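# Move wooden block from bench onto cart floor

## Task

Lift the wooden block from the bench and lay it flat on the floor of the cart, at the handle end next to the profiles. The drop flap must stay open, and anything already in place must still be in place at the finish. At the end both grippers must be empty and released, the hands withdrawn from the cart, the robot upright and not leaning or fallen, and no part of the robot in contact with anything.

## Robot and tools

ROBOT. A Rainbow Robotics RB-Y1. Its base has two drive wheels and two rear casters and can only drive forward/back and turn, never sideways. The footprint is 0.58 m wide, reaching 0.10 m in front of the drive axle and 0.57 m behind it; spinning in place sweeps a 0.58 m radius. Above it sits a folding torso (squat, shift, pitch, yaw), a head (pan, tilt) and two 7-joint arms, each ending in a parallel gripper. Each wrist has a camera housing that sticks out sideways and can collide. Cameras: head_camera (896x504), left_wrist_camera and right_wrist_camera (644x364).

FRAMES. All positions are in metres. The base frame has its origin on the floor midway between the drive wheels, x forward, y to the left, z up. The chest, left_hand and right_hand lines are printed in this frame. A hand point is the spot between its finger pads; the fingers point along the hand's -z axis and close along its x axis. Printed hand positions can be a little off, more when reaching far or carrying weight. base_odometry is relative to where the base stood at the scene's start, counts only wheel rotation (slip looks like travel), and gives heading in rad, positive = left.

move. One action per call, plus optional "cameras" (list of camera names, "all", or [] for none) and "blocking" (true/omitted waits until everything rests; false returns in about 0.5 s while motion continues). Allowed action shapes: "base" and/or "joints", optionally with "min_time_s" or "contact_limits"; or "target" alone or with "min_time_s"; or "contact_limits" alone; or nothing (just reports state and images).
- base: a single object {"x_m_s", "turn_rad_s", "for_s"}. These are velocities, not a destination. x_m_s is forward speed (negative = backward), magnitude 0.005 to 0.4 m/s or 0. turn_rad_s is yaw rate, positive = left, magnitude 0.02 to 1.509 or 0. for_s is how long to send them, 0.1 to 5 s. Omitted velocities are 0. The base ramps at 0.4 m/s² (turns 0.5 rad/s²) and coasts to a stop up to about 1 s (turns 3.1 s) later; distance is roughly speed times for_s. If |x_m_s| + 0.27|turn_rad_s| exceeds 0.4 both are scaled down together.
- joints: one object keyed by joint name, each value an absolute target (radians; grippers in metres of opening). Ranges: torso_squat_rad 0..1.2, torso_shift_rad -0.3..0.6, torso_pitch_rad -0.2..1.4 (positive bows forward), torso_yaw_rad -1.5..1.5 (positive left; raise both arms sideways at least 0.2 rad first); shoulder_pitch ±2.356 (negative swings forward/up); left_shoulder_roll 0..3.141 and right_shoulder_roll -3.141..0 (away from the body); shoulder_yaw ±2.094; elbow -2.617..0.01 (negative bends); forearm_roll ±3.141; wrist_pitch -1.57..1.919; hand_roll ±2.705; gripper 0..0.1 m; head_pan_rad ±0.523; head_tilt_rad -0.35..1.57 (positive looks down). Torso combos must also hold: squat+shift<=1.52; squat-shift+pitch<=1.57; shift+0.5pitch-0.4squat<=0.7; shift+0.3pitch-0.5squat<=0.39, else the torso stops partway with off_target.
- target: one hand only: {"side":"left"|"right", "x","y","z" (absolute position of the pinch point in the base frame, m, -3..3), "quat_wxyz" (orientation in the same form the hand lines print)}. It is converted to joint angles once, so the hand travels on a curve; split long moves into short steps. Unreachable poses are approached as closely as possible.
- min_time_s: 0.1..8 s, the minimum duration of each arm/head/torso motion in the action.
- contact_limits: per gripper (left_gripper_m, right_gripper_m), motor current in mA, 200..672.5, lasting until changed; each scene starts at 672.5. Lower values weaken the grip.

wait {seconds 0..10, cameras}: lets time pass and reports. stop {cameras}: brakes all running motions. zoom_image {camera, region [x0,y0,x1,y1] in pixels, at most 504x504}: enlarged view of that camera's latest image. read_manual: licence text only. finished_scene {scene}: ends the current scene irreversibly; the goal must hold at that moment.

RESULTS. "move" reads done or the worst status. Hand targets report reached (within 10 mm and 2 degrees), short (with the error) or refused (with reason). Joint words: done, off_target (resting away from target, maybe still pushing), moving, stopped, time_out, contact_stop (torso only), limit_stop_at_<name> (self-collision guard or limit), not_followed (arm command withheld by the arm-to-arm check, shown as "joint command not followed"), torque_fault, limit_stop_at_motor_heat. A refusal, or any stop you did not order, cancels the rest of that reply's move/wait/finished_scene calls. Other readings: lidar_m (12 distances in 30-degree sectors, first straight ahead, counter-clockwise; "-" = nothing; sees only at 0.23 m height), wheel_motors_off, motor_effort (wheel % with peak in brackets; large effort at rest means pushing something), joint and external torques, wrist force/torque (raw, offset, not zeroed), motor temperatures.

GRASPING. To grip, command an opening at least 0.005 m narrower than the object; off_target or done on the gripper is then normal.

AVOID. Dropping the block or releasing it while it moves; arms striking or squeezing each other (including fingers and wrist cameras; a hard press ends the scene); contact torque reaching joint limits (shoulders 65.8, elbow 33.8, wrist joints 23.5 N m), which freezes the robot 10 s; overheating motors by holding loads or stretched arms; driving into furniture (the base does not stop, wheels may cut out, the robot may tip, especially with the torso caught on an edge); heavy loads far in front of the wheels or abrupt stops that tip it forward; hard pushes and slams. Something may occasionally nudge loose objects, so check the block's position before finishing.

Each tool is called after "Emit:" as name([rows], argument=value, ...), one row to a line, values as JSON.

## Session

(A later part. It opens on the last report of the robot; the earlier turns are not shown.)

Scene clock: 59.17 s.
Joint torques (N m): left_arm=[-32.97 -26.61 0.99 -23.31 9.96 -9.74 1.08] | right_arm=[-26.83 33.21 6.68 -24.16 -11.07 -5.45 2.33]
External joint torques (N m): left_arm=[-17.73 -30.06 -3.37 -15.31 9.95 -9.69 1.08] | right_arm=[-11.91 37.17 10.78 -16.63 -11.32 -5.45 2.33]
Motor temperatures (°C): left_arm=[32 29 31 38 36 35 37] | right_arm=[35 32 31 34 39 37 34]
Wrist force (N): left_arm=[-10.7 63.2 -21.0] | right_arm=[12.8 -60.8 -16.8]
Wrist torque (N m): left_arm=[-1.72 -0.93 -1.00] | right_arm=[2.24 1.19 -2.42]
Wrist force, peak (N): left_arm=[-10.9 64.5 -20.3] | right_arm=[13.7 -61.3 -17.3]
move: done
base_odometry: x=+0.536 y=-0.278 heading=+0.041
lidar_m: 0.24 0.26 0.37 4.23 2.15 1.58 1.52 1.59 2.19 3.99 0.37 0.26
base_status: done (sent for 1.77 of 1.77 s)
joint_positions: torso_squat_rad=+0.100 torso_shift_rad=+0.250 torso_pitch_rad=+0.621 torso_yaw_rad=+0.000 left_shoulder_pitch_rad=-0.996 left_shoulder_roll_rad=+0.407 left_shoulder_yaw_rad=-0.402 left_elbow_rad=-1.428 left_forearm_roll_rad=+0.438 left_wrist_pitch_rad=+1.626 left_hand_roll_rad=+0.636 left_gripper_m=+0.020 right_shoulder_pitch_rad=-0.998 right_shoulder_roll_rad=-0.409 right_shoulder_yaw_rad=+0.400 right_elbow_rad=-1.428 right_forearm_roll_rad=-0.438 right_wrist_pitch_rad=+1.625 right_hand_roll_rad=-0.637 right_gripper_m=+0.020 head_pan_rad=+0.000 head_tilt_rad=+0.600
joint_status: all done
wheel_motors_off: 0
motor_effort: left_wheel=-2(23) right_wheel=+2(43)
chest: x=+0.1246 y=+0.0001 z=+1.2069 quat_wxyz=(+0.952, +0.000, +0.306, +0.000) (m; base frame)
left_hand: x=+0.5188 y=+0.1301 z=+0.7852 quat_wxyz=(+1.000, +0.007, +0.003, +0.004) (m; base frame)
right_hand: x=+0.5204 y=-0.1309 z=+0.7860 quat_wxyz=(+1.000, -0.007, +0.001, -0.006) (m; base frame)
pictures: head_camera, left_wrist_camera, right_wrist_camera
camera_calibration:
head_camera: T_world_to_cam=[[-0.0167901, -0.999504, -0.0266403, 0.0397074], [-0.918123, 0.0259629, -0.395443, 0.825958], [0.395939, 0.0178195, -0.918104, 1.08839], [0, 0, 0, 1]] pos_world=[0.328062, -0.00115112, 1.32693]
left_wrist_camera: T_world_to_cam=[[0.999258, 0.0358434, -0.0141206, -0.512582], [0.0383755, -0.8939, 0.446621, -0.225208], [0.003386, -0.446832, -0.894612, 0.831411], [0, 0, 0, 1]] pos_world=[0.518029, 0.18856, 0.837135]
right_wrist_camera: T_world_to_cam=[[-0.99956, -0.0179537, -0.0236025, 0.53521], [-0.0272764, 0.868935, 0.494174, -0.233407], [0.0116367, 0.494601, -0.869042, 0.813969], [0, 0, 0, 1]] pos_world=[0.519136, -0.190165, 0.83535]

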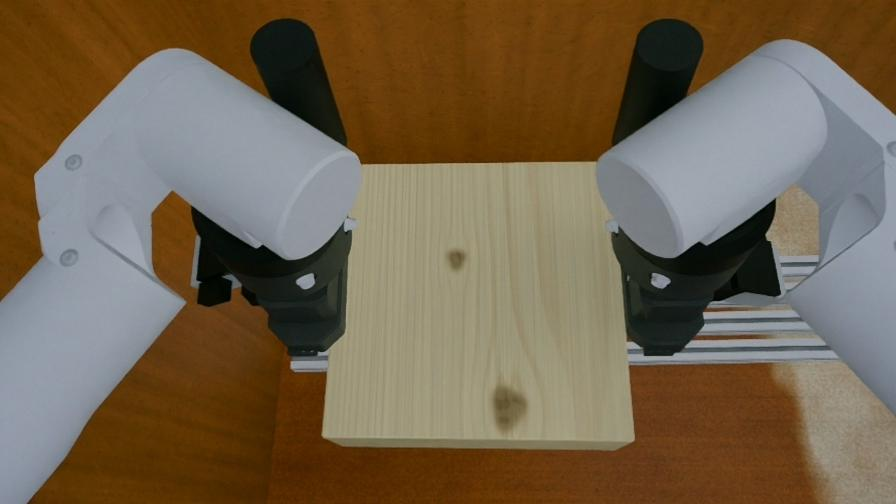

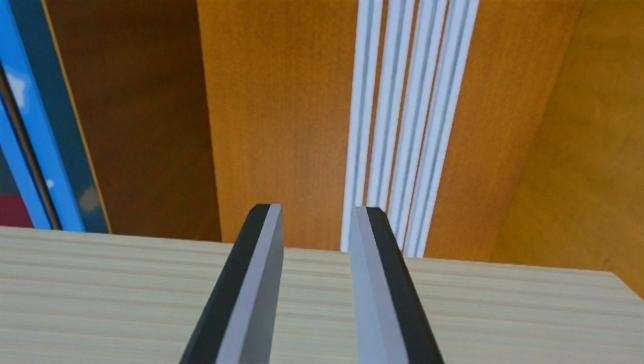

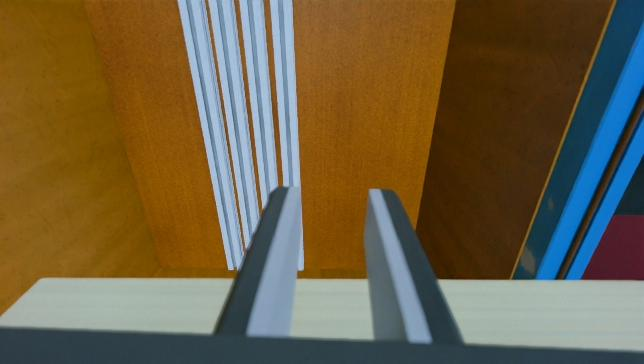

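Emit:
move(base={"x_m_s":0.1,"for_s":0.27}, cameras=[])

Emit:
move(joints={"torso_squat_rad":0.2167,"torso_pitch_rad":0.8133,"left_shoulder_pitch_rad":-0.932,"left_shoulder_roll_rad":0.390,"left_shoulder_yaw_rad":-0.458,"left_elbow_rad":-1.389,"left_forearm_roll_rad":0.293,"left_wrist_pitch_rad":1.351,"left_hand_roll_rad":0.669,"right_shoulder_pitch_rad":-0.932,"right_shoulder_roll_rad":-0.390,"right_shoulder_yaw_rad":0.458,"right_elbow_rad":-1.389,"right_forearm_roll_rad":-0.293,"right_wrist_pitch_rad":1.351,"right_hand_roll_rad":-0.669}, min_time_s=2.2, cameras=["left_wrist_camera","right_wrist_camera"])

Scene clock: 63.20 s.
Joint torques (N m): left_arm=[-32.89 -26.85 1.01 -23.26 10.01 -9.72 1.13] | right_arm=[-26.75 33.75 6.67 -24.03 -11.1 -5.36 2.45]
External joint torques (N m): left_arm=[-17.65 -30.3 -3.34 -15.27 10.01 -9.67 1.13] | right_arm=[-11.83 37.71 10.77 -16.5 -11.36 -5.35 2.45]
Motor temperatures (°C): left_arm=[32 29 31 38 36 35 37] | right_arm=[35 32 31 34 39 37 34]
Wrist force (N): left_arm=[-9.9 63.6 -20.5] | right_arm=[12.6 -60.8 -17.2]
Wrist torque (N m): left_arm=[-1.84 -0.89 -0.94] | right_arm=[2.21 1.12 -2.45]
Wrist force, peak (N): left_arm=[-10.1 64.4 -21.5] | right_arm=[14.8 -61.0 -17.2]
move: done
base_odometry: x=+0.562 y=-0.277 heading=+0.040
lidar_m: 0.21 0.23 0.33 1.62 2.19 1.61 1.55 1.63 2.23 0.86 0.32 0.23
base_status: done (sent for 0.27 of 0.27 s)
joint_positions: torso_squat_rad=+0.100 torso_shift_rad=+0.250 torso_pitch_rad=+0.621 torso_yaw_rad=+0.000 left_shoulder_pitch_rad=-0.996 left_shoulder_roll_rad=+0.407 left_shoulder_yaw_rad=-0.402 left_elbow_rad=-1.428 left_forearm_roll_rad=+0.438 left_wrist_pitch_rad=+1.626 left_hand_roll_rad=+0.636 left_gripper_m=+0.020 right_shoulder_pitch_rad=-0.998 right_shoulder_roll_rad=-0.409 right_shoulder_yaw_rad=+0.400 right_elbow_rad=-1.428 right_forearm_roll_rad=-0.438 right_wrist_pitch_rad=+1.625 right_hand_roll_rad=-0.637 right_gripper_m=+0.020 head_pan_rad=+0.000 head_tilt_rad=+0.600
joint_status: not commanded
wheel_motors_off: 0
motor_effort: left_wheel=-3(21) right_wheel=-1(24)
chest: x=+0.1247 y=+0.0001 z=+1.2069 quat_wxyz=(+0.952, +0.000, +0.306, +0.000) (m; base frame)
left_hand: x=+0.5188 y=+0.1301 z=+0.7851 quat_wxyz=(+1.000, +0.007, +0.003, +0.004) (m; base frame)
right_hand: x=+0.5205 y=-0.1309 z=+0.7860 quat_wxyz=(+1.000, -0.007, +0.001, -0.006) (m; base frame)
pictures: none
No camera images: "cameras" was empty.

Scene clock: 65.70 s.
Joint torques (N m): left_arm=[-28.48 -26.5 -2.05 -24.48 8.04 -9.56 1.51] | right_arm=[-16.76 33.97 10.85 -22.41 -8.64 -4.88 2.26]
External joint torques (N m): left_arm=[-18.08 -28.33 -4.93 -16.58 8.03 -9.51 1.51] | right_arm=[-6.64 36.35 13.64 -14.99 -8.89 -4.88 2.26]
Motor temperatures (°C): left_arm=[32 29 31 38 36 35 37] | right_arm=[35 32 31 34 39 37 34]
Wrist force (N): left_arm=[-11.1 55.3 -20.7] | right_arm=[13.3 -52.3 -16.7]
Wrist torque (N m): left_arm=[-1.56 -0.82 -1.14] | right_arm=[1.78 1.11 -2.72]
Wrist force, peak (N): left_arm=[-13.8 71.0 -21.6] | right_arm=[17.1 -67.9 -17.0]
move: done
base_odometry: x=+0.562 y=-0.277 heading=+0.040
lidar_m: 0.21 0.23 0.32 1.61 2.18 1.61 1.55 1.64 2.24 0.86 0.33 0.23
base_status: not commanded
joint_positions: torso_squat_rad=+0.217 torso_shift_rad=+0.250 torso_pitch_rad=+0.814 torso_yaw_rad=+0.000 left_shoulder_pitch_rad=-0.927 left_shoulder_roll_rad=+0.397 left_shoulder_yaw_rad=-0.457 left_elbow_rad=-1.385 left_forearm_roll_rad=+0.291 left_wrist_pitch_rad=+1.353 left_hand_roll_rad=+0.669 left_gripper_m=+0.020 right_shoulder_pitch_rad=-0.930 right_shoulder_roll_rad=-0.399 right_shoulder_yaw_rad=+0.454 right_elbow_rad=-1.385 right_forearm_roll_rad=-0.291 right_wrist_pitch_rad=+1.352 right_hand_roll_rad=-0.670 right_gripper_m=+0.020 head_pan_rad=+0.000 head_tilt_rad=+0.600
joint_status: all done
wheel_motors_off: 0
motor_effort: left_wheel=-3(4) right_wheel=+1(3)
chest: x=+0.1663 y=+0.0001 z=+1.1553 quat_wxyz=(+0.918, +0.000, +0.396, +0.000) (m; base frame)
left_hand: x=+0.4856 y=+0.1304 z=+0.6269 quat_wxyz=(+1.000, +0.007, +0.002, +0.003) (m; base frame)
right_hand: x=+0.4883 y=-0.1309 z=+0.6279 quat_wxyz=(+1.000, -0.007, +0.000, -0.004) (m; base frame)
pictures: left_wrist_camera, right_wrist_camera
camera_calibration:
left_wrist_camera: T_world_to_cam=[[0.99937, 0.0329499, -0.013184, -0.481892], [0.0353696, -0.894173, 0.446322, -0.151298], [0.00291745, -0.446507, -0.894775, 0.690183], [0, 0, 0, 1]] pos_world=[0.484926, 0.188763, 0.678733]
right_wrist_camera: T_world_to_cam=[[-0.999429, -0.0212797, -0.0262587, 0.500409], [-0.0314816, 0.868808, 0.494147, -0.1541], [0.0122985, 0.494691, -0.868982, 0.6766], [0, 0, 0, 1]] pos_world=[0.486951, -0.190176, 0.677241]

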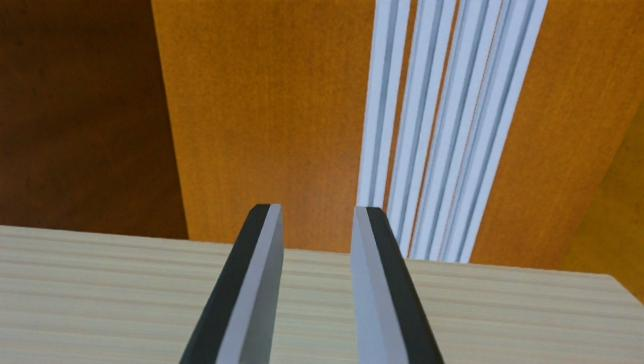

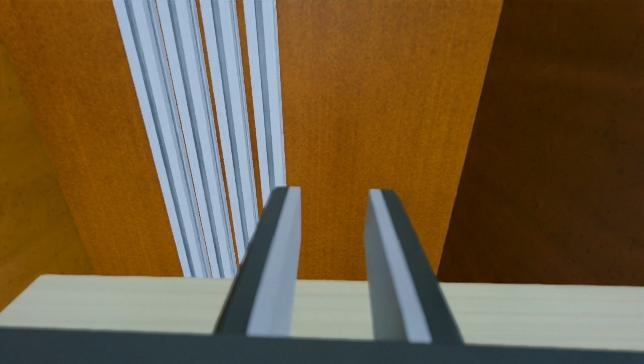

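Emit:
move(joints={"torso_squat_rad":0.3333,"torso_pitch_rad":1.0067,"left_shoulder_pitch_rad":-0.994,"left_shoulder_roll_rad":0.351,"left_shoulder_yaw_rad":-0.477,"left_elbow_rad":-1.160,"left_forearm_roll_rad":0.169,"left_wrist_pitch_rad":1.044,"left_hand_roll_rad":0.696,"right_shoulder_pitch_rad":-0.994,"right_shoulder_roll_rad":-0.351,"right_shoulder_yaw_rad":0.477,"right_elbow_rad":-1.160,"right_forearm_roll_rad":-0.169,"right_wrist_pitch_rad":1.044,"right_hand_roll_rad":-0.696}, min_time_s=2.4, cameras=["left_wrist_camera","right_wrist_camera"])

Emit:
move(joints={"torso_squat_rad":0.438,"torso_pitch_rad":1.181,"left_shoulder_pitch_rad":-1.168,"left_shoulder_roll_rad":0.300,"left_shoulder_yaw_rad":-0.468,"left_elbow_rad":-0.816,"left_forearm_roll_rad":0.082,"left_wrist_pitch_rad":0.750,"left_hand_roll_rad":0.732,"right_shoulder_pitch_rad":-1.168,"right_shoulder_roll_rad":-0.300,"right_shoulder_yaw_rad":0.468,"right_elbow_rad":-0.816,"right_forearm_roll_rad":-0.082,"right_wrist_pitch_rad":0.750,"right_hand_roll_rad":-0.732}, min_time_s=2.6, cameras=["left_wrist_camera","right_wrist_camera"])

Scene clock: 72.03 s.
Joint torques (N m): left_arm=[-24.89 -27.49 -4.88 -24.09 6.71 -8.55 0.98] | right_arm=[-15.28 32.99 11.31 -20.02 -5.92 -4.77 1.95]
External joint torques (N m): left_arm=[-17.94 -27.9 -6.26 -17.3 6.7 -8.5 0.98] | right_arm=[-8.58 33.91 12.68 -13.66 -6.13 -4.77 1.95]
Motor temperatures (°C): left_arm=[32 29 31 39 36 35 37] | right_arm=[35 33 31 35 39 37 34]
Wrist force (N): left_arm=[-7.8 51.1 -20.7] | right_arm=[9.7 -47.7 -15.3]
Wrist torque (N m): left_arm=[-1.26 -0.61 -0.63] | right_arm=[1.64 0.91 -2.43]
Wrist force, peak (N): left_arm=[-13.8 74.1 -21.0] | right_arm=[16.8 -70.4 -17.7]
move: done
base_odometry: x=+0.562 y=-0.277 heading=+0.040
lidar_m: 0.22 0.23 0.32 1.60 2.20 1.61 1.54 1.62 2.22 0.86 0.32 0.23
base_status: not commanded
joint_positions: torso_squat_rad=+0.333 torso_shift_rad=+0.250 torso_pitch_rad=+1.007 torso_yaw_rad=+0.000 left_shoulder_pitch_rad=-0.989 left_shoulder_roll_rad=+0.358 left_shoulder_yaw_rad=-0.475 left_elbow_rad=-1.156 left_forearm_roll_rad=+0.167 left_wrist_pitch_rad=+1.046 left_hand_roll_rad=+0.696 left_gripper_m=+0.020 right_shoulder_pitch_rad=-0.992 right_shoulder_roll_rad=-0.359 right_shoulder_yaw_rad=+0.474 right_elbow_rad=-1.157 right_forearm_roll_rad=-0.168 right_wrist_pitch_rad=+1.045 right_hand_roll_rad=-0.696 right_gripper_m=+0.020 head_pan_rad=+0.000 head_tilt_rad=+0.600
joint_status: all done
wheel_motors_off: 0
motor_effort: left_wheel=-3(4) right_wheel=+2(4)
chest: x=+0.1975 y=+0.0001 z=+1.0866 quat_wxyz=(+0.876, +0.000, +0.483, +0.000) (m; base frame)
left_hand: x=+0.4506 y=+0.1303 z=+0.4669 quat_wxyz=(+1.000, +0.007, +0.003, +0.001) (m; base frame)
right_hand: x=+0.4530 y=-0.1305 z=+0.4676 quat_wxyz=(+1.000, -0.006, +0.001, -0.002) (m; base frame)
pictures: left_wrist_camera, right_wrist_camera
camera_calibration:
left_wrist_camera: T_world_to_cam=[[0.99946, 0.0296607, -0.0141228, -0.448248], [0.032845, -0.89379, 0.447282, -0.078182], [0.000643892, -0.447505, -0.894281, 0.548034], [0, 0, 0, 1]] pos_world=[0.450221, 0.188665, 0.518736]
right_wrist_camera: T_world_to_cam=[[-0.999389, -0.025086, -0.0243213, 0.45958], [-0.0338463, 0.867886, 0.495609, -0.0761443], [0.00867523, 0.49613, -0.868205, 0.538963], [0, 0, 0, 1]] pos_world=[0.452047, -0.189782, 0.516846]

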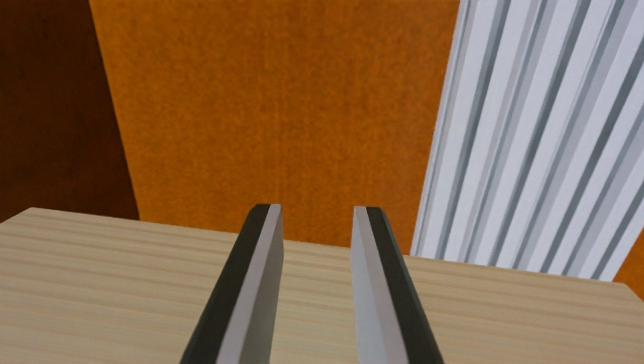

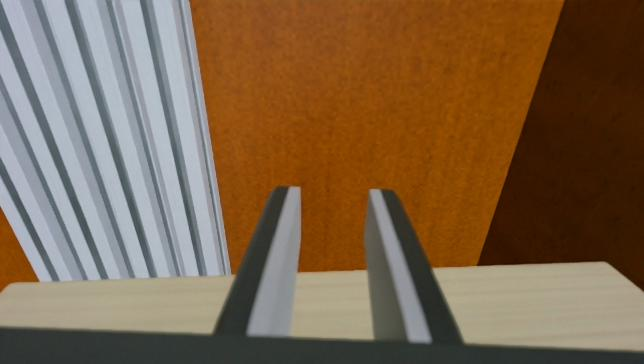

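Scene clock: 74.93 s.
Joint torques (N m): left_arm=[-14.01 -16.52 -1.3 -12.44 2.1 -4.86 -0.07] | right_arm=[-13.42 12.01 -0.54 -6.4 -1.31 -4.05 0.16]
External joint torques (N m): left_arm=[-8 -15.72 -1.84 -7.25 2.11 -4.76 -0.07] | right_arm=[-7.7 11.7 0.01 -1.6 -1.5 -4.01 0.15]
Motor temperatures (°C): left_arm=[32 29 31 39 36 35 37] | right_arm=[35 33 31 34 39 37 34]
Wrist force (N): left_arm=[-2.7 27.6 -0.9] | right_arm=[-21.5 -26.4 56.5]
Wrist torque (N m): left_arm=[-0.89 0.02 0.39] | right_arm=[1.66 -3.59 -0.41]
Wrist force, peak (N): left_arm=[-15.8 84.1 -24.9] | right_arm=[-73.6 -48.7 195.0]
move: contact_stop
base_odometry: x=+0.562 y=-0.277 heading=+0.040
lidar_m: 0.22 0.24 0.34 1.63 2.19 1.60 1.54 1.63 2.23 0.84 0.33 0.23
base_status: not commanded
joint_positions: torso_squat_rad=+0.434 torso_shift_rad=+0.243 torso_pitch_rad=+1.158 torso_yaw_rad=-0.002 left_shoulder_pitch_rad=-1.166 left_shoulder_roll_rad=+0.304 left_shoulder_yaw_rad=-0.467 left_elbow_rad=-0.814 left_forearm_roll_rad=+0.081 left_wrist_pitch_rad=+0.751 left_hand_roll_rad=+0.732 left_gripper_m=+0.020 right_shoulder_pitch_rad=-1.166 right_shoulder_roll_rad=-0.303 right_shoulder_yaw_rad=+0.468 right_elbow_rad=-0.816 right_forearm_roll_rad=-0.082 right_wrist_pitch_rad=+0.751 right_hand_roll_rad=-0.732 right_gripper_m=+0.020 head_pan_rad=+0.000 head_tilt_rad=+0.600
joint_status: torso_pitch_rad contact_stop (moved +0.151 of +0.174); the others done
wheel_motors_off: 0
on_its_own: torso_pitch_rad is held at +1.160, not at your +1.181, since a contact_stop
motor_effort: left_wheel=+3(14) right_wheel=+7(26)
chest: x=+0.2086 y=+0.0002 z=+1.0210 quat_wxyz=(+0.837, -0.001, +0.547, -0.001) (m; base frame)
left_hand: x=+0.4326 y=+0.1258 z=+0.3395 quat_wxyz=(+1.000, +0.003, -0.011, +0.000) (m; base frame)
right_hand: x=+0.4325 y=-0.1268 z=+0.3402 quat_wxyz=(+1.000, -0.003, -0.011, -0.001) (m; base frame)
pictures: left_wrist_camera, right_wrist_camera
camera_calibration:
left_wrist_camera: T_world_to_cam=[[0.999545, 0.0272506, 0.0129169, -0.440718], [0.0183929, -0.89031, 0.454984, -0.0214248], [0.0238986, -0.45454, -0.890406, 0.421584], [0, 0, 0, 1]] pos_world=[0.430837, 0.184562, 0.390822]
right_wrist_camera: T_world_to_cam=[[-0.998437, -0.0280875, -0.0483198, 0.443442], [-0.048517, 0.864755, 0.499845, -0.0123343], [0.0277454, 0.501408, -0.864766, 0.417998], [0, 0, 0, 1]] pos_world=[0.430553, -0.186466, 0.389063]

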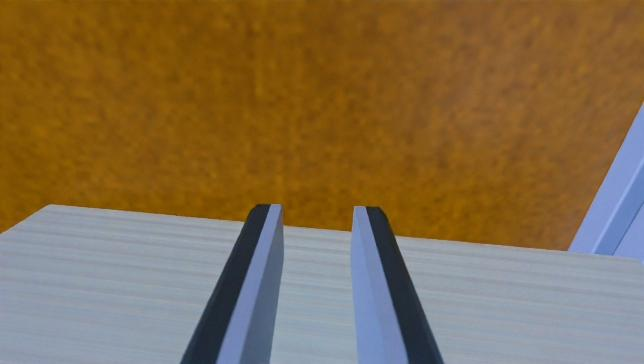

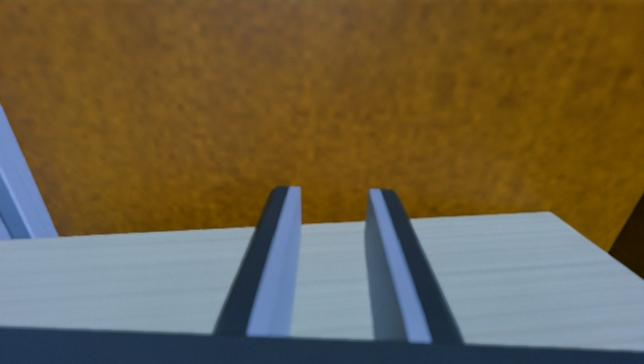

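Emit:
move(joints={"torso_squat_rad":0.42,"torso_shift_rad":0.25,"torso_pitch_rad":1.13,"torso_yaw_rad":0}, cameras=["left_wrist_camera","right_wrist_camera"])

Scene clock: 78.53 s.
Joint torques (N m): left_arm=[-11.9 -9.43 -1.02 -10.76 1.49 -3.06 -0.07] | right_arm=[-12.19 10.16 -0.72 -10.53 -1.15 -2.37 0.08]
External joint torques (N m): left_arm=[-5.18 -8.86 -1.7 -5.4 1.52 -2.92 -0.07] | right_arm=[-5.73 10.04 -0.06 -5.55 -1.36 -2.29 0.08]
Motor temperatures (°C): left_arm=[32 29 31 39 36 35 37] | right_arm=[35 32 31 34 38 37 34]
Wrist force (N): left_arm=[-1.2 14.2 -7.3] | right_arm=[-3.6 -9.9 -5.0]
Wrist torque (N m): left_arm=[-0.38 0.23 0.02] | right_arm=[-0.08 -0.01 -0.22]
Wrist force, peak (N): left_arm=[-2.2 28.4 -2.0] | right_arm=[-21.3 -26.8 55.8]
move: done
base_odometry: x=+0.562 y=-0.277 heading=+0.040
lidar_m: 0.22 0.24 0.33 1.62 2.20 1.60 1.55 1.62 2.23 0.85 0.32 0.23
base_status: not commanded
joint_positions: torso_squat_rad=+0.420 torso_shift_rad=+0.250 torso_pitch_rad=+1.130 torso_yaw_rad=+0.000 left_shoulder_pitch_rad=-1.167 left_shoulder_roll_rad=+0.302 left_shoulder_yaw_rad=-0.467 left_elbow_rad=-0.815 left_forearm_roll_rad=+0.082 left_wrist_pitch_rad=+0.751 left_hand_roll_rad=+0.732 left_gripper_m=+0.020 right_shoulder_pitch_rad=-1.166 right_shoulder_roll_rad=-0.302 right_shoulder_yaw_rad=+0.468 right_elbow_rad=-0.815 right_forearm_roll_rad=-0.082 right_wrist_pitch_rad=+0.751 right_hand_roll_rad=-0.732 right_gripper_m=+0.020 head_pan_rad=+0.000 head_tilt_rad=+0.600
joint_status: all done
wheel_motors_off: 0
motor_effort: left_wheel=-1(6) right_wheel=+2(10)
chest: x=+0.2100 y=+0.0001 z=+1.0317 quat_wxyz=(+0.845, +0.000, +0.536, +0.000) (m; base frame)
left_hand: x=+0.4531 y=+0.1253 z=+0.3572 quat_wxyz=(+1.000, +0.002, -0.025, +0.001) (m; base frame)
right_hand: x=+0.4529 y=-0.1256 z=+0.3572 quat_wxyz=(+1.000, -0.003, -0.025, +0.000) (m; base frame)
pictures: left_wrist_camera, right_wrist_camera
camera_calibration:
left_wrist_camera: T_world_to_cam=[[0.99875, 0.0278523, 0.0414946, -0.471373], [0.00586068, -0.889845, 0.456224, -0.0249944], [0.0496307, -0.455411, -0.888897, 0.424612], [0, 0, 0, 1]] pos_world=[0.449857, 0.184261, 0.408398]
right_wrist_camera: T_world_to_cam=[[-0.996692, -0.0285984, -0.0760674, 0.473763], [-0.0629284, 0.863881, 0.49975, -0.0144957], [0.0514211, 0.502884, -0.862823, 0.42024], [0, 0, 0, 1]] pos_world=[0.449675, -0.185261, 0.405875]

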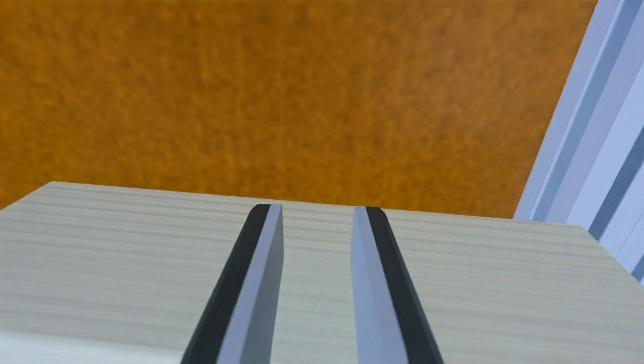

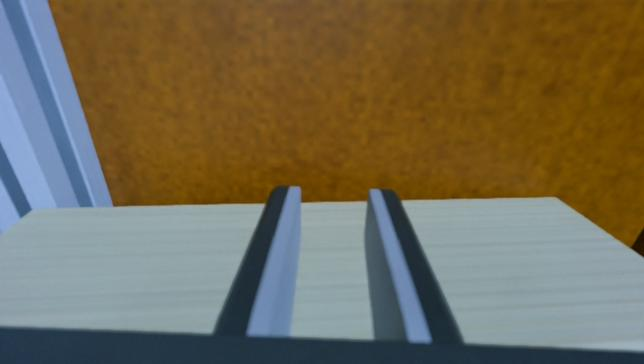

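Emit:
move(joints={"left_shoulder_pitch_rad":-1.16,"left_shoulder_roll_rad":0.325,"left_shoulder_yaw_rad":-0.46,"left_elbow_rad":-0.804,"left_forearm_roll_rad":0.105,"left_wrist_pitch_rad":0.72,"left_hand_roll_rad":0.71,"right_shoulder_pitch_rad":-1.16,"right_shoulder_roll_rad":-0.325,"right_shoulder_yaw_rad":0.46,"right_elbow_rad":-0.804,"right_forearm_roll_rad":-0.105,"right_wrist_pitch_rad":0.72,"right_hand_roll_rad":-0.71}, cameras=[])

Emit:
move(base={"x_m_s":0.06,"for_s":0.5}, joints={"torso_squat_rad":0.436,"torso_pitch_rad":1.195}, cameras=["left_wrist_camera","right_wrist_camera"])

Emit:
move(joints={"left_shoulder_pitch_rad":-1.190,"left_shoulder_roll_rad":0.294,"left_shoulder_yaw_rad":-0.466,"left_elbow_rad":-0.772,"left_forearm_roll_rad":0.074,"left_wrist_pitch_rad":0.715,"left_hand_roll_rad":0.736,"right_shoulder_pitch_rad":-1.190,"right_shoulder_roll_rad":-0.294,"right_shoulder_yaw_rad":0.466,"right_elbow_rad":-0.772,"right_forearm_roll_rad":-0.074,"right_wrist_pitch_rad":0.715,"right_hand_roll_rad":-0.736}, min_time_s=1.2, cameras=["left_wrist_camera","right_wrist_camera"])

Scene clock: 87.47 s.
Joint torques (N m): left_arm=[-6.18 -1.31 1.31 -5.58 0.17 -0.71 -0.16] | right_arm=[-6.69 1.96 -2.26 -5.25 -0.21 -0.33 0.16]
External joint torques (N m): left_arm=[0.35 -1.43 0.5 -0.4 0.21 -0.56 -0.16] | right_arm=[-0.41 2.52 -1.47 -0.45 -0.42 -0.23 0.16]
Motor temperatures (°C): left_arm=[32 29 31 38 36 34 37] | right_arm=[35 32 31 34 37 37 34]
Wrist force (N): left_arm=[0.7 0.8 -7.5] | right_arm=[-0.6 2.1 -5.1]
Wrist torque (N m): left_arm=[-0.20 0.18 0.12] | right_arm=[-0.19 0.04 -0.08]
Wrist force, peak (N): left_arm=[-1.7 14.9 -9.7] | right_arm=[-3.3 -10.2 -6.7]
move: done
base_odometry: x=+0.562 y=-0.277 heading=+0.040
lidar_m: 0.22 0.23 0.33 1.60 2.19 1.60 1.54 1.63 2.23 0.86 0.33 0.23
base_status: not commanded
joint_positions: torso_squat_rad=+0.420 torso_shift_rad=+0.250 torso_pitch_rad=+1.130 torso_yaw_rad=+0.000 left_shoulder_pitch_rad=-1.160 left_shoulder_roll_rad=+0.325 left_shoulder_yaw_rad=-0.460 left_elbow_rad=-0.804 left_forearm_roll_rad=+0.105 left_wrist_pitch_rad=+0.720 left_hand_roll_rad=+0.710 left_gripper_m=+0.020 right_shoulder_pitch_rad=-1.160 right_shoulder_roll_rad=-0.325 right_shoulder_yaw_rad=+0.460 right_elbow_rad=-0.804 right_forearm_roll_rad=-0.105 right_wrist_pitch_rad=+0.720 right_hand_roll_rad=-0.710 right_gripper_m=+0.020 head_pan_rad=+0.000 head_tilt_rad=+0.600
joint_status: all done
wheel_motors_off: 0
motor_effort: left_wheel=-2(4) right_wheel=+3(4)
chest: x=+0.2100 y=+0.0001 z=+1.0318 quat_wxyz=(+0.845, +0.000, +0.535, +0.000) (m; base frame)
left_hand: x=+0.4549 y=+0.1398 z=+0.3539 quat_wxyz=(+1.000, +0.002, -0.029, +0.002) (m; base frame)
right_hand: x=+0.4549 y=-0.1399 z=+0.3540 quat_wxyz=(+1.000, -0.002, -0.029, -0.002) (m; base frame)
pictures: none
No camera images: "cameras" was empty.

Scene clock: 88.50 s.
Joint torques (N m): left_arm=[-5.5 -4.41 0.88 -5.73 0.62 -0.99 0.06] | right_arm=[-5.25 3.69 -1.38 -5.81 -0.31 -0.64 0.15]
External joint torques (N m): left_arm=[-0.64 -3.98 0.4 -0.96 0.61 -0.94 0.06] | right_arm=[-0.62 3.69 -0.9 -1.41 -0.46 -0.64 0.16]
Motor temperatures (°C): left_arm=[32 29 31 38 35 34 37] | right_arm=[35 32 31 34 37 37 34]
Wrist force (N): left_arm=[1.6 7.1 -7.3] | right_arm=[0.6 -4.1 -6.5]
Wrist torque (N m): left_arm=[-0.48 0.19 -0.09] | right_arm=[0.10 0.15 -0.36]
Wrist force, peak (N): left_arm=[2.6 7.5 -8.6] | right_arm=[1.6 -4.9 -7.3]
move: done
base_odometry: x=+0.592 y=-0.276 heading=+0.040
lidar_m: 0.18 0.20 0.29 1.60 2.23 1.63 1.58 1.66 2.30 0.75 0.29 0.21
base_status: done (sent for 0.5 of 0.5 s)
joint_positions: torso_squat_rad=+0.436 torso_shift_rad=+0.250 torso_pitch_rad=+1.195 torso_yaw_rad=+0.000 left_shoulder_pitch_rad=-1.160 left_shoulder_roll_rad=+0.326 left_shoulder_yaw_rad=-0.460 left_elbow_rad=-0.804 left_forearm_roll_rad=+0.105 left_wrist_pitch_rad=+0.720 left_hand_roll_rad=+0.710 left_gripper_m=+0.020 right_shoulder_pitch_rad=-1.160 right_shoulder_roll_rad=-0.326 right_shoulder_yaw_rad=+0.460 right_elbow_rad=-0.804 right_forearm_roll_rad=-0.105 right_wrist_pitch_rad=+0.720 right_hand_roll_rad=-0.710 right_gripper_m=+0.020 head_pan_rad=+0.000 head_tilt_rad=+0.600
joint_status: all done
wheel_motors_off: 0
motor_effort: left_wheel=-2(22) right_wheel=+0(23)
chest: x=+0.2169 y=+0.0001 z=+1.0088 quat_wxyz=(+0.827, +0.000, +0.563, +0.000) (m; base frame)
left_hand: x=+0.4172 y=+0.1403 z=+0.3164 quat_wxyz=(+1.000, +0.003, +0.004, +0.002) (m; base frame)
right_hand: x=+0.4172 y=-0.1403 z=+0.3164 quat_wxyz=(+1.000, -0.003, +0.004, -0.002) (m; base frame)
pictures: left_wrist_camera, right_wrist_camera
camera_calibration:
left_wrist_camera: T_world_to_cam=[[0.999379, 0.0311151, -0.016539, -0.416674], [0.0352328, -0.890084, 0.454433, -0.00462375], [-0.000581413, -0.454733, -0.890628, 0.418287], [0, 0, 0, 1]] pos_world=[0.416822, 0.199058, 0.367748]
right_wrist_camera: T_world_to_cam=[[-0.999521, -0.0250659, -0.0181577, 0.417938], [-0.0307956, 0.864199, 0.502207, 0.00227535], [0.00310361, 0.502526, -0.864557, 0.415025], [0, 0, 0, 1]] pos_world=[0.41652, -0.200051, 0.365258]

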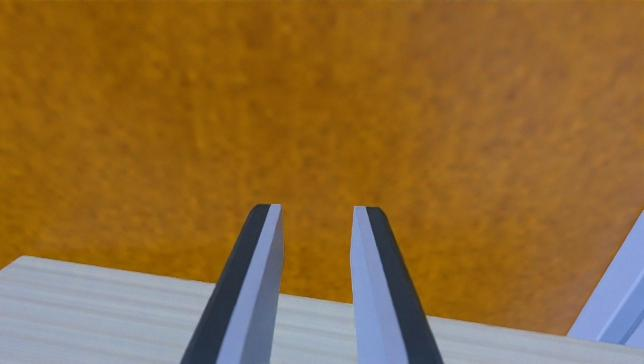

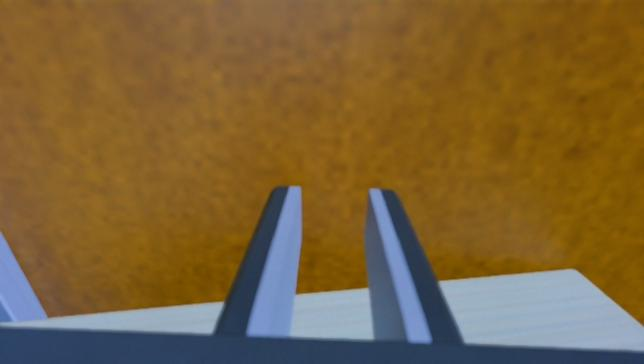

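Scene clock: 90.00 s.
Joint torques (N m): left_arm=[-26.09 -41.62 -6.01 -24.43 7.08 -13.1 2.89] | right_arm=[-24.35 46.88 8.83 -23.91 -4.83 -9.92 0.33]
External joint torques (N m): left_arm=[-20.8 -40.78 -6.42 -19.7 7.08 -13.05 2.89] | right_arm=[-19.27 46.52 9.25 -19.53 -5 -9.93 0.33]
Motor temperatures (°C): left_arm=[32 29 31 38 35 34 37] | right_arm=[35 32 31 34 37 37 34]
Wrist force (N): left_arm=[-12.7 77.4 28.0] | right_arm=[-10.4 -72.1 23.5]
Wrist torque (N m): left_arm=[-4.27 0.83 -2.48] | right_arm=[4.35 -0.53 -0.73]
Wrist force, peak (N): left_arm=[-13.1 78.8 29.8] | right_arm=[-11.6 -72.7 27.6]
move: done
base_odometry: x=+0.592 y=-0.276 heading=+0.040
lidar_m: 0.19 0.20 0.28 1.59 2.22 1.64 1.57 1.65 2.29 0.73 0.29 0.20
base_status: not commanded
joint_positions: torso_squat_rad=+0.436 torso_shift_rad=+0.249 torso_pitch_rad=+1.193 torso_yaw_rad=+0.000 left_shoulder_pitch_rad=-1.185 left_shoulder_roll_rad=+0.304 left_shoulder_yaw_rad=-0.464 left_elbow_rad=-0.767 left_forearm_roll_rad=+0.072 left_wrist_pitch_rad=+0.718 left_hand_roll_rad=+0.735 left_gripper_m=+0.020 right_shoulder_pitch_rad=-1.185 right_shoulder_roll_rad=-0.306 right_shoulder_yaw_rad=+0.464 right_elbow_rad=-0.767 right_forearm_roll_rad=-0.073 right_wrist_pitch_rad=+0.717 right_hand_roll_rad=-0.736 right_gripper_m=+0.020 head_pan_rad=+0.000 head_tilt_rad=+0.600
joint_status: all done
wheel_motors_off: 0
motor_effort: left_wheel=+3(4) right_wheel=+6(7)
chest: x=+0.2160 y=+0.0001 z=+1.0095 quat_wxyz=(+0.827, +0.000, +0.562, +0.000) (m; base frame)
left_hand: x=+0.4210 y=+0.1341 z=+0.3167 quat_wxyz=(+1.000, +0.009, +0.000, +0.000) (m; base frame)
right_hand: x=+0.4218 y=-0.1349 z=+0.3168 quat_wxyz=(+1.000, -0.009, -0.001, -0.001) (m; base frame)
pictures: left_wrist_camera, right_wrist_camera
camera_calibration:
left_wrist_camera: T_world_to_cam=[[0.999583, 0.0276093, -0.00844087, -0.422442], [0.0284873, -0.895716, 0.443713, -0.0034107], [0.00469, -0.443769, -0.896129, 0.413867], [0, 0, 0, 1]] pos_world=[0.420422, 0.19227, 0.368826]
right_wrist_camera: T_world_to_cam=[[-0.99927, -0.0271634, -0.0268642, 0.425127], [-0.0368588, 0.870424, 0.490922, 0.00445125], [0.0100481, 0.491553, -0.87079, 0.410096], [0, 0, 0, 1]] pos_world=[0.42086, -0.193911, 0.366343]

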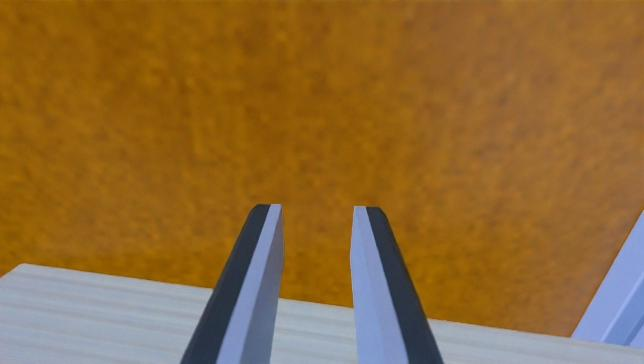

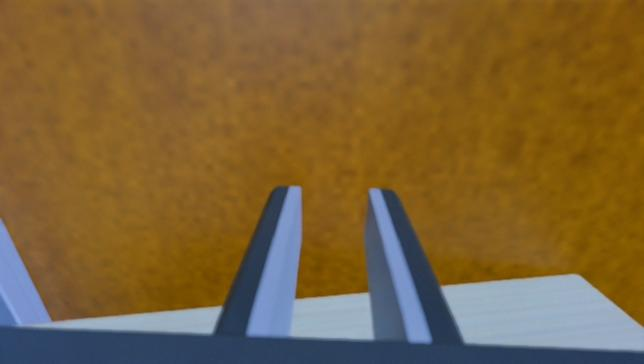

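Emit:
move(joints={"torso_squat_rad":0.42,"torso_pitch_rad":1.13}, cameras=[])

Emit:
move(base={"x_m_s":-0.05,"for_s":0.4}, cameras=["left_wrist_camera","right_wrist_camera"])

Emit:
move(joints={"torso_squat_rad":0.436,"torso_pitch_rad":1.195}, cameras=["left_wrist_camera","right_wrist_camera"])

Scene clock: 93.23 s.
Joint torques (N m): left_arm=[-25.83 -41.12 -5.46 -27.09 7.46 -10.52 1.67] | right_arm=[-22.03 46.57 8.65 -25.98 -5.83 -8.08 0.36]
External joint torques (N m): left_arm=[-18.94 -40.83 -6.18 -21.96 7.51 -10.38 1.68] | right_arm=[-15.35 46.75 9.35 -21.22 -6.06 -7.99 0.36]
Motor temperatures (°C): left_arm=[32 29 31 39 36 35 37] | right_arm=[35 32 31 34 37 38 34]
Wrist force (N): left_arm=[-3.4 68.2 -20.9] | right_arm=[2.9 -63.7 -19.5]
Wrist torque (N m): left_arm=[-2.73 -0.19 -1.31] | right_arm=[2.62 0.44 -0.61]
Wrist force, peak (N): left_arm=[-12.3 78.7 28.1] | right_arm=[-10.2 -73.0 23.6]
move: done
base_odometry: x=+0.592 y=-0.276 heading=+0.040
lidar_m: 0.19 0.20 0.29 1.59 2.24 1.63 1.57 1.66 2.27 0.75 0.29 0.21
base_status: not commanded
joint_positions: torso_squat_rad=+0.420 torso_shift_rad=+0.250 torso_pitch_rad=+1.131 torso_yaw_rad=+0.000 left_shoulder_pitch_rad=-1.185 left_shoulder_roll_rad=+0.304 left_shoulder_yaw_rad=-0.464 left_elbow_rad=-0.766 left_forearm_roll_rad=+0.072 left_wrist_pitch_rad=+0.718 left_hand_roll_rad=+0.736 left_gripper_m=+0.020 right_shoulder_pitch_rad=-1.186 right_shoulder_roll_rad=-0.306 right_shoulder_yaw_rad=+0.464 right_elbow_rad=-0.767 right_forearm_roll_rad=-0.073 right_wrist_pitch_rad=+0.717 right_hand_roll_rad=-0.736 right_gripper_m=+0.020 head_pan_rad=+0.000 head_tilt_rad=+0.600
joint_status: all done
wheel_motors_off: 0
motor_effort: left_wheel=-2(6) right_wheel=+1(8)
chest: x=+0.2102 y=+0.0001 z=+1.0316 quat_wxyz=(+0.844, +0.000, +0.536, +0.000) (m; base frame)
left_hand: x=+0.4584 y=+0.1341 z=+0.3531 quat_wxyz=(+0.999, +0.009, -0.032, +0.001) (m; base frame)
right_hand: x=+0.4595 y=-0.1347 z=+0.3533 quat_wxyz=(+0.999, -0.009, -0.032, -0.001) (m; base frame)
pictures: none
No camera images: "cameras" was empty.

Scene clock: 94.27 s.
Joint torques (N m): left_arm=[-26.2 -41.4 -5.6 -27.33 7.44 -10.31 1.71] | right_arm=[-22.48 46.7 8.67 -26.29 -5.93 -8.18 0.32]
External joint torques (N m): left_arm=[-19.31 -41.12 -6.32 -22.21 7.49 -10.17 1.71] | right_arm=[-15.8 46.88 9.36 -21.53 -6.16 -8.1 0.32]
Motor temperatures (°C): left_arm=[32 29 31 39 36 35 37] | right_arm=[35 33 31 34 37 38 34]
Wrist force (N): left_arm=[-3.1 68.0 -20.0] | right_arm=[3.4 -64.7 -19.1]
Wrist torque (N m): left_arm=[-2.72 -0.14 -1.26] | right_arm=[2.73 0.49 -0.61]
Wrist force, peak (N): left_arm=[-2.2 69.0 -21.3] | right_arm=[3.6 -64.9 -20.6]
move: done
base_odometry: x=+0.572 y=-0.276 heading=+0.040
lidar_m: 0.21 0.22 0.31 1.62 2.21 1.62 1.55 1.64 2.24 0.83 0.30 0.22
base_status: done (sent for 0.4 of 0.4 s)
joint_positions: torso_squat_rad=+0.420 torso_shift_rad=+0.250 torso_pitch_rad=+1.131 torso_yaw_rad=+0.000 left_shoulder_pitch_rad=-1.185 left_shoulder_roll_rad=+0.304 left_shoulder_yaw_rad=-0.464 left_elbow_rad=-0.766 left_forearm_roll_rad=+0.072 left_wrist_pitch_rad=+0.718 left_hand_roll_rad=+0.736 left_gripper_m=+0.020 right_shoulder_pitch_rad=-1.186 right_shoulder_roll_rad=-0.306 right_shoulder_yaw_rad=+0.464 right_elbow_rad=-0.767 right_forearm_roll_rad=-0.072 right_wrist_pitch_rad=+0.717 right_hand_roll_rad=-0.736 right_gripper_m=+0.020 head_pan_rad=+0.000 head_tilt_rad=+0.600
joint_status: not commanded
wheel_motors_off: 0
motor_effort: left_wheel=-1(25) right_wheel=+0(21)
chest: x=+0.2103 y=+0.0001 z=+1.0316 quat_wxyz=(+0.844, +0.000, +0.536, +0.000) (m; base frame)
left_hand: x=+0.4583 y=+0.1341 z=+0.3530 quat_wxyz=(+0.999, +0.009, -0.031, +0.001) (m; base frame)
right_hand: x=+0.4595 y=-0.1347 z=+0.3532 quat_wxyz=(+0.999, -0.009, -0.032, -0.001) (m; base frame)
pictures: left_wrist_camera, right_wrist_camera
camera_calibration:
left_wrist_camera: T_world_to_cam=[[0.998132, 0.0277706, 0.0544149, -0.480891], [0.000674714, -0.895666, 0.444726, -0.00806478], [0.0610879, -0.443858, -0.894012, 0.419589], [0, 0, 0, 1]] pos_world=[0.454367, 0.192369, 0.404872]
right_wrist_camera: T_world_to_cam=[[-0.995543, -0.0275303, -0.0902015, 0.484382], [-0.0682547, 0.87035, 0.48768, 0.0034557], [0.0650809, 0.491664, -0.86835, 0.4152], [0, 0, 0, 1]] pos_world=[0.455437, -0.193811, 0.402546]

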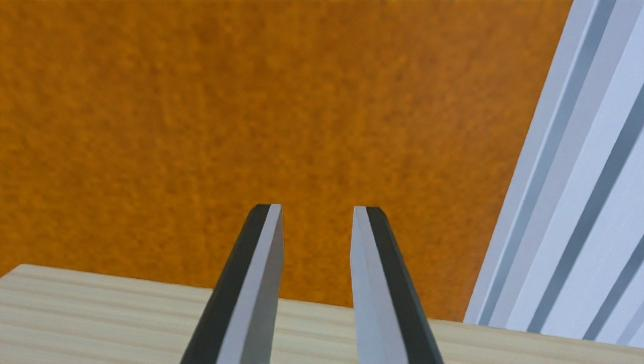

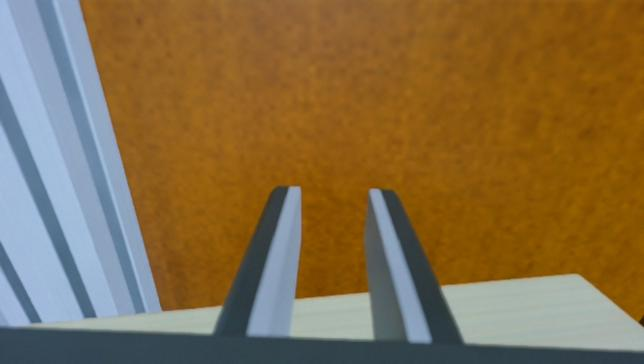

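Scene clock: 95.20 s.
Joint torques (N m): left_arm=[-24.05 -41.94 -6.16 -26.81 7.63 -10.33 1.75] | right_arm=[-20.52 47.29 8.67 -26.14 -6.09 -8.05 0.29]
External joint torques (N m): left_arm=[-18.81 -41.08 -6.56 -22.1 7.62 -10.28 1.75] | right_arm=[-15.48 46.91 9.08 -21.78 -6.26 -8.05 0.29]
Motor temperatures (°C): left_arm=[32 29 31 39 36 35 37] | right_arm=[35 33 31 34 37 38 34]
Wrist force (N): left_arm=[-1.8 68.5 -14.9] | right_arm=[5.0 -64.3 -19.7]
Wrist torque (N m): left_arm=[-2.75 0.19 -1.83] | right_arm=[2.66 0.77 -0.33]
Wrist force, peak (N): left_arm=[-2.4 69.1 -20.6] | right_arm=[5.7 -65.5 -19.4]
move: done
base_odometry: x=+0.572 y=-0.276 heading=+0.040
lidar_m: 0.20 0.23 0.32 1.62 2.21 1.62 1.55 1.63 2.25 0.83 0.30 0.22
base_status: not commanded
joint_positions: torso_squat_rad=+0.436 torso_shift_rad=+0.250 torso_pitch_rad=+1.196 torso_yaw_rad=+0.000 left_shoulder_pitch_rad=-1.185 left_shoulder_roll_rad=+0.304 left_shoulder_yaw_rad=-0.464 left_elbow_rad=-0.766 left_forearm_roll_rad=+0.072 left_wrist_pitch_rad=+0.717 left_hand_roll_rad=+0.736 left_gripper_m=+0.020 right_shoulder_pitch_rad=-1.186 right_shoulder_roll_rad=-0.306 right_shoulder_yaw_rad=+0.464 right_elbow_rad=-0.767 right_forearm_roll_rad=-0.072 right_wrist_pitch_rad=+0.717 right_hand_roll_rad=-0.736 right_gripper_m=+0.020 head_pan_rad=+0.000 head_tilt_rad=+0.600
joint_status: all done
wheel_motors_off: 0
motor_effort: left_wheel=-1(2) right_wheel=+2(2)
chest: x=+0.2171 y=+0.0001 z=+1.0087 quat_wxyz=(+0.827, +0.000, +0.563, +0.000) (m; base frame)
left_hand: x=+0.4208 y=+0.1341 z=+0.3155 quat_wxyz=(+1.000, +0.009, +0.001, +0.000) (m; base frame)
right_hand: x=+0.4218 y=-0.1347 z=+0.3156 quat_wxyz=(+1.000, -0.009, +0.000, -0.001) (m; base frame)
pictures: left_wrist_camera, right_wrist_camera
camera_calibration:
left_wrist_camera: T_world_to_cam=[[0.999566, 0.0276874, -0.0100547, -0.421667], [0.0292731, -0.895652, 0.443792, -0.00320023], [0.0032819, -0.443893, -0.896074, 0.413299], [0, 0, 0, 1]] pos_world=[0.420221, 0.192269, 0.367527]
right_wrist_camera: T_world_to_cam=[[-0.999294, -0.0275276, -0.0255844, 0.424662], [-0.0365481, 0.870365, 0.491049, 0.00481586], [0.00875038, 0.491637, -0.870756, 0.409468], [0, 0, 0, 1]] pos_world=[0.420955, -0.193811, 0.365047]

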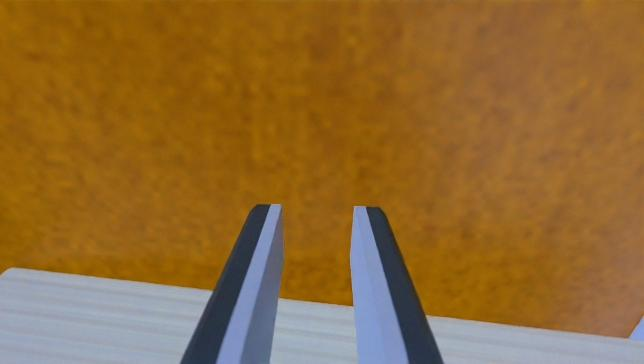

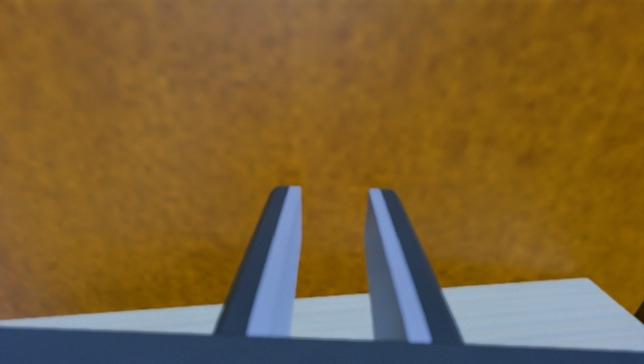

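Emit:
move(joints={"torso_squat_rad":0.46,"torso_pitch_rad":1.2}, cameras=[])

Emit:
move(joints={"left_shoulder_pitch_rad":-1.16,"left_shoulder_roll_rad":0.346,"left_shoulder_yaw_rad":-0.455,"left_elbow_rad":-0.804,"left_forearm_roll_rad":0.121,"left_wrist_pitch_rad":0.701,"left_hand_roll_rad":0.69,"right_shoulder_pitch_rad":-1.16,"right_shoulder_roll_rad":-0.346,"right_shoulder_yaw_rad":0.455,"right_elbow_rad":-0.804,"right_forearm_roll_rad":-0.121,"right_wrist_pitch_rad":0.701,"right_hand_roll_rad":-0.69}, min_time_s=1, cameras=["left_wrist_camera"])

Emit:
move(joints={"torso_squat_rad":0.3333,"torso_pitch_rad":1.0067,"left_shoulder_pitch_rad":-0.963,"left_shoulder_roll_rad":0.404,"left_shoulder_yaw_rad":-0.465,"left_elbow_rad":-1.192,"left_forearm_roll_rad":0.217,"left_wrist_pitch_rad":1.03,"left_hand_roll_rad":0.649,"right_shoulder_pitch_rad":-0.963,"right_shoulder_roll_rad":-0.404,"right_shoulder_yaw_rad":0.465,"right_elbow_rad":-1.192,"right_forearm_roll_rad":-0.217,"right_wrist_pitch_rad":1.03,"right_hand_roll_rad":-0.649}, min_time_s=0.8, cameras=["left_wrist_camera","right_wrist_camera"])

Scene clock: 100.07 s.
Joint torques (N m): left_arm=[-21.94 -43.23 -5.82 -26.2 8.97 -9.83 2.41] | right_arm=[-19.94 47.26 7.46 -23.41 -7.84 -9.7 -1.33]
External joint torques (N m): left_arm=[-16.78 -42.34 -6.21 -21.5 8.96 -9.79 2.41] | right_arm=[-14.98 46.85 7.85 -19.09 -8 -9.71 -1.32]
Motor temperatures (°C): left_arm=[32 30 31 39 36 35 37] | right_arm=[35 34 31 35 37 38 34]
Wrist force (N): left_arm=[1.3 69.4 -17.3] | right_arm=[-6.5 -70.4 28.3]
Wrist torque (N m): left_arm=[-2.63 -0.12 -2.61] | right_arm=[2.70 -0.74 1.64]
Wrist force, peak (N): left_arm=[0.7 71.3 -15.7] | right_arm=[-8.2 -71.8 35.7]
move: done
base_odometry: x=+0.572 y=-0.276 heading=+0.040
lidar_m: 0.20 0.21 0.32 1.61 2.21 1.61 1.55 1.64 2.23 0.83 0.32 0.23
base_status: not commanded
joint_positions: torso_squat_rad=+0.460 torso_shift_rad=+0.250 torso_pitch_rad=+1.199 torso_yaw_rad=+0.000 left_shoulder_pitch_rad=-1.186 left_shoulder_roll_rad=+0.304 left_shoulder_yaw_rad=-0.464 left_elbow_rad=-0.767 left_forearm_roll_rad=+0.072 left_wrist_pitch_rad=+0.717 left_hand_roll_rad=+0.735 left_gripper_m=+0.020 right_shoulder_pitch_rad=-1.186 right_shoulder_roll_rad=-0.306 right_shoulder_yaw_rad=+0.464 right_elbow_rad=-0.767 right_forearm_roll_rad=-0.072 right_wrist_pitch_rad=+0.717 right_hand_roll_rad=-0.736 right_gripper_m=+0.020 head_pan_rad=+0.000 head_tilt_rad=+0.600
joint_status: all done
wheel_motors_off: 0
motor_effort: left_wheel=+1(6) right_wheel=+2(7)
chest: x=+0.2153 y=+0.0001 z=+1.0006 quat_wxyz=(+0.826, +0.000, +0.564, +0.000) (m; base frame)
left_hand: x=+0.4170 y=+0.1340 z=+0.3067 quat_wxyz=(+1.000, +0.009, +0.002, +0.000) (m; base frame)
right_hand: x=+0.4177 y=-0.1347 z=+0.3069 quat_wxyz=(+1.000, -0.009, +0.002, +0.000) (m; base frame)
pictures: none
No camera images: "cameras" was empty.

Scene clock: 101.37 s.
Joint torques (N m): left_arm=[-3.84 -0.02 2.63 -5.39 0.4 -0.72 -0.35] | right_arm=[-2.58 -1.74 -2.49 -5.03 -0.34 0 0.13]
External joint torques (N m): left_arm=[0.95 -0.1 2.03 -0.7 0.39 -0.65 -0.35] | right_arm=[1.97 -1.24 -1.9 -0.69 -0.5 0.02 0.13]
Motor temperatures (°C): left_arm=[32 30 31 39 36 35 37] | right_arm=[35 33 31 35 37 38 34]
Wrist force (N): left_arm=[0.9 -0.8 -7.3] | right_arm=[0.0 2.5 -4.7]
Wrist torque (N m): left_arm=[-0.03 0.14 0.11] | right_arm=[-0.26 0.08 -0.12]
Wrist force, peak (N): left_arm=[0.9 70.3 -17.2] | right_arm=[-6.9 -70.5 28.3]
move: done
base_odometry: x=+0.572 y=-0.276 heading=+0.040
lidar_m: 0.21 0.23 0.33 1.61 2.21 1.62 1.55 1.63 2.25 0.84 0.31 0.21
base_status: not commanded
joint_positions: torso_squat_rad=+0.460 torso_shift_rad=+0.250 torso_pitch_rad=+1.200 torso_yaw_rad=+0.000 left_shoulder_pitch_rad=-1.160 left_shoulder_roll_rad=+0.346 left_shoulder_yaw_rad=-0.455 left_elbow_rad=-0.804 left_forearm_roll_rad=+0.121 left_wrist_pitch_rad=+0.701 left_hand_roll_rad=+0.690 left_gripper_m=+0.020 right_shoulder_pitch_rad=-1.160 right_shoulder_roll_rad=-0.346 right_shoulder_yaw_rad=+0.455 right_elbow_rad=-0.804 right_forearm_roll_rad=-0.121 right_wrist_pitch_rad=+0.701 right_hand_roll_rad=-0.690 right_gripper_m=+0.020 head_pan_rad=+0.000 head_tilt_rad=+0.600
joint_status: all done
wheel_motors_off: 0
motor_effort: left_wheel=+0(1) right_wheel=+2(5)
chest: x=+0.2155 y=+0.0001 z=+1.0005 quat_wxyz=(+0.825, +0.000, +0.565, +0.000) (m; base frame)
left_hand: x=+0.4199 y=+0.1497 z=+0.3066 quat_wxyz=(+1.000, +0.002, -0.001, +0.000) (m; base frame)
right_hand: x=+0.4199 y=-0.1495 z=+0.3066 quat_wxyz=(+1.000, -0.002, -0.001, +0.000) (m; base frame)
pictures: left_wrist_camera
camera_calibration:
left_wrist_camera: T_world_to_cam=[[0.999623, 0.0267868, -0.00607708, -0.42248], [0.02661, -0.889565, 0.456033, 0.0112751], [0.00680973, -0.456023, -0.889942, 0.410756], [0, 0, 0, 1]] pos_world=[0.419223, 0.208661, 0.35784]

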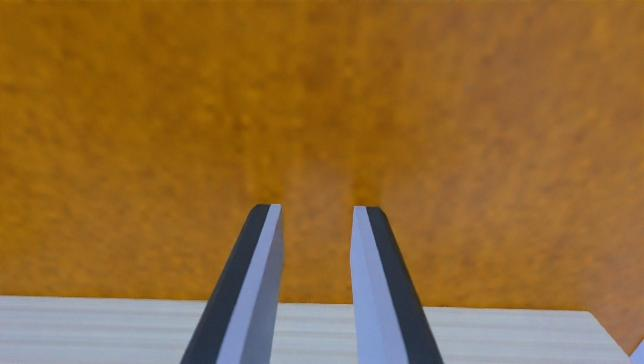

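Scene clock: 102.80 s.
Joint torques (N m): left_arm=[-6.21 0.21 1.79 -6.42 -0.05 -0.37 -0.19] | right_arm=[-5.96 -1.83 -1 -6.47 -0.02 0.01 0.13]
External joint torques (N m): left_arm=[0.36 -1.19 0.09 0.34 -0.08 -0.3 -0.19] | right_arm=[0.28 0.04 0.66 -0.17 -0.21 0.03 0.13]
Motor temperatures (°C): left_arm=[32 30 31 39 36 35 37] | right_arm=[35 33 31 34 37 38 34]
Wrist force (N): left_arm=[0.9 0.0 -7.5] | right_arm=[0.2 1.8 -5.5]
Wrist torque (N m): left_arm=[-0.15 0.19 0.08] | right_arm=[-0.22 0.13 -0.07]
Wrist force, peak (N): left_arm=[1.4 -0.6 -8.3] | right_arm=[0.1 3.7 -4.8]
move: done
base_odometry: x=+0.572 y=-0.276 heading=+0.040
lidar_m: 0.21 0.22 0.32 1.61 2.21 1.62 1.55 1.65 2.25 0.83 0.31 0.21
base_status: not commanded
joint_positions: torso_squat_rad=+0.333 torso_shift_rad=+0.250 torso_pitch_rad=+1.007 torso_yaw_rad=+0.000 left_shoulder_pitch_rad=-0.963 left_shoulder_roll_rad=+0.404 left_shoulder_yaw_rad=-0.465 left_elbow_rad=-1.192 left_forearm_roll_rad=+0.217 left_wrist_pitch_rad=+1.030 left_hand_roll_rad=+0.649 left_gripper_m=+0.020 right_shoulder_pitch_rad=-0.963 right_shoulder_roll_rad=-0.404 right_shoulder_yaw_rad=+0.465 right_elbow_rad=-1.192 right_forearm_roll_rad=-0.217 right_wrist_pitch_rad=+1.030 right_hand_roll_rad=-0.649 right_gripper_m=+0.020 head_pan_rad=+0.000 head_tilt_rad=+0.600
joint_status: all done
wheel_motors_off: 0
motor_effort: left_wheel=-1(4) right_wheel=+3(4)
chest: x=+0.1971 y=+0.0001 z=+1.0869 quat_wxyz=(+0.876, +0.000, +0.482, +0.000) (m; base frame)
left_hand: x=+0.4515 y=+0.1461 z=+0.4686 quat_wxyz=(+1.000, -0.002, +0.001, -0.006) (m; base frame)
right_hand: x=+0.4515 y=-0.1460 z=+0.4686 quat_wxyz=(+1.000, +0.002, +0.002, +0.006) (m; base frame)
pictures: left_wrist_camera, right_wrist_camera
camera_calibration:
left_wrist_camera: T_world_to_cam=[[0.999824, 0.0145999, -0.0117947, -0.448597], [0.0183998, -0.88646, 0.46244, -0.0664798], [-0.00370395, -0.462575, -0.886572, 0.557205], [0, 0, 0, 1]] pos_world=[0.451805, 0.205367, 0.519454]
right_wrist_camera: T_world_to_cam=[[-0.998882, -0.0410719, -0.0233889, 0.454674], [-0.047257, 0.858988, 0.50981, -0.065054], [-0.000848094, 0.510346, -0.859969, 0.550059], [0, 0, 0, 1]] pos_world=[0.451558, -0.206165, 0.516833]

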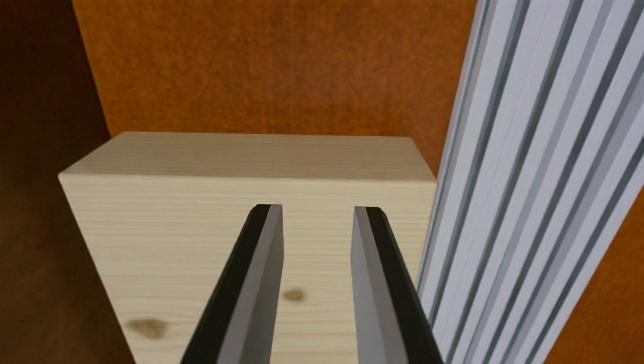

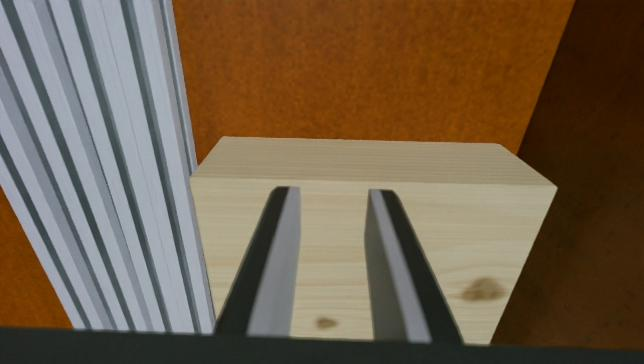

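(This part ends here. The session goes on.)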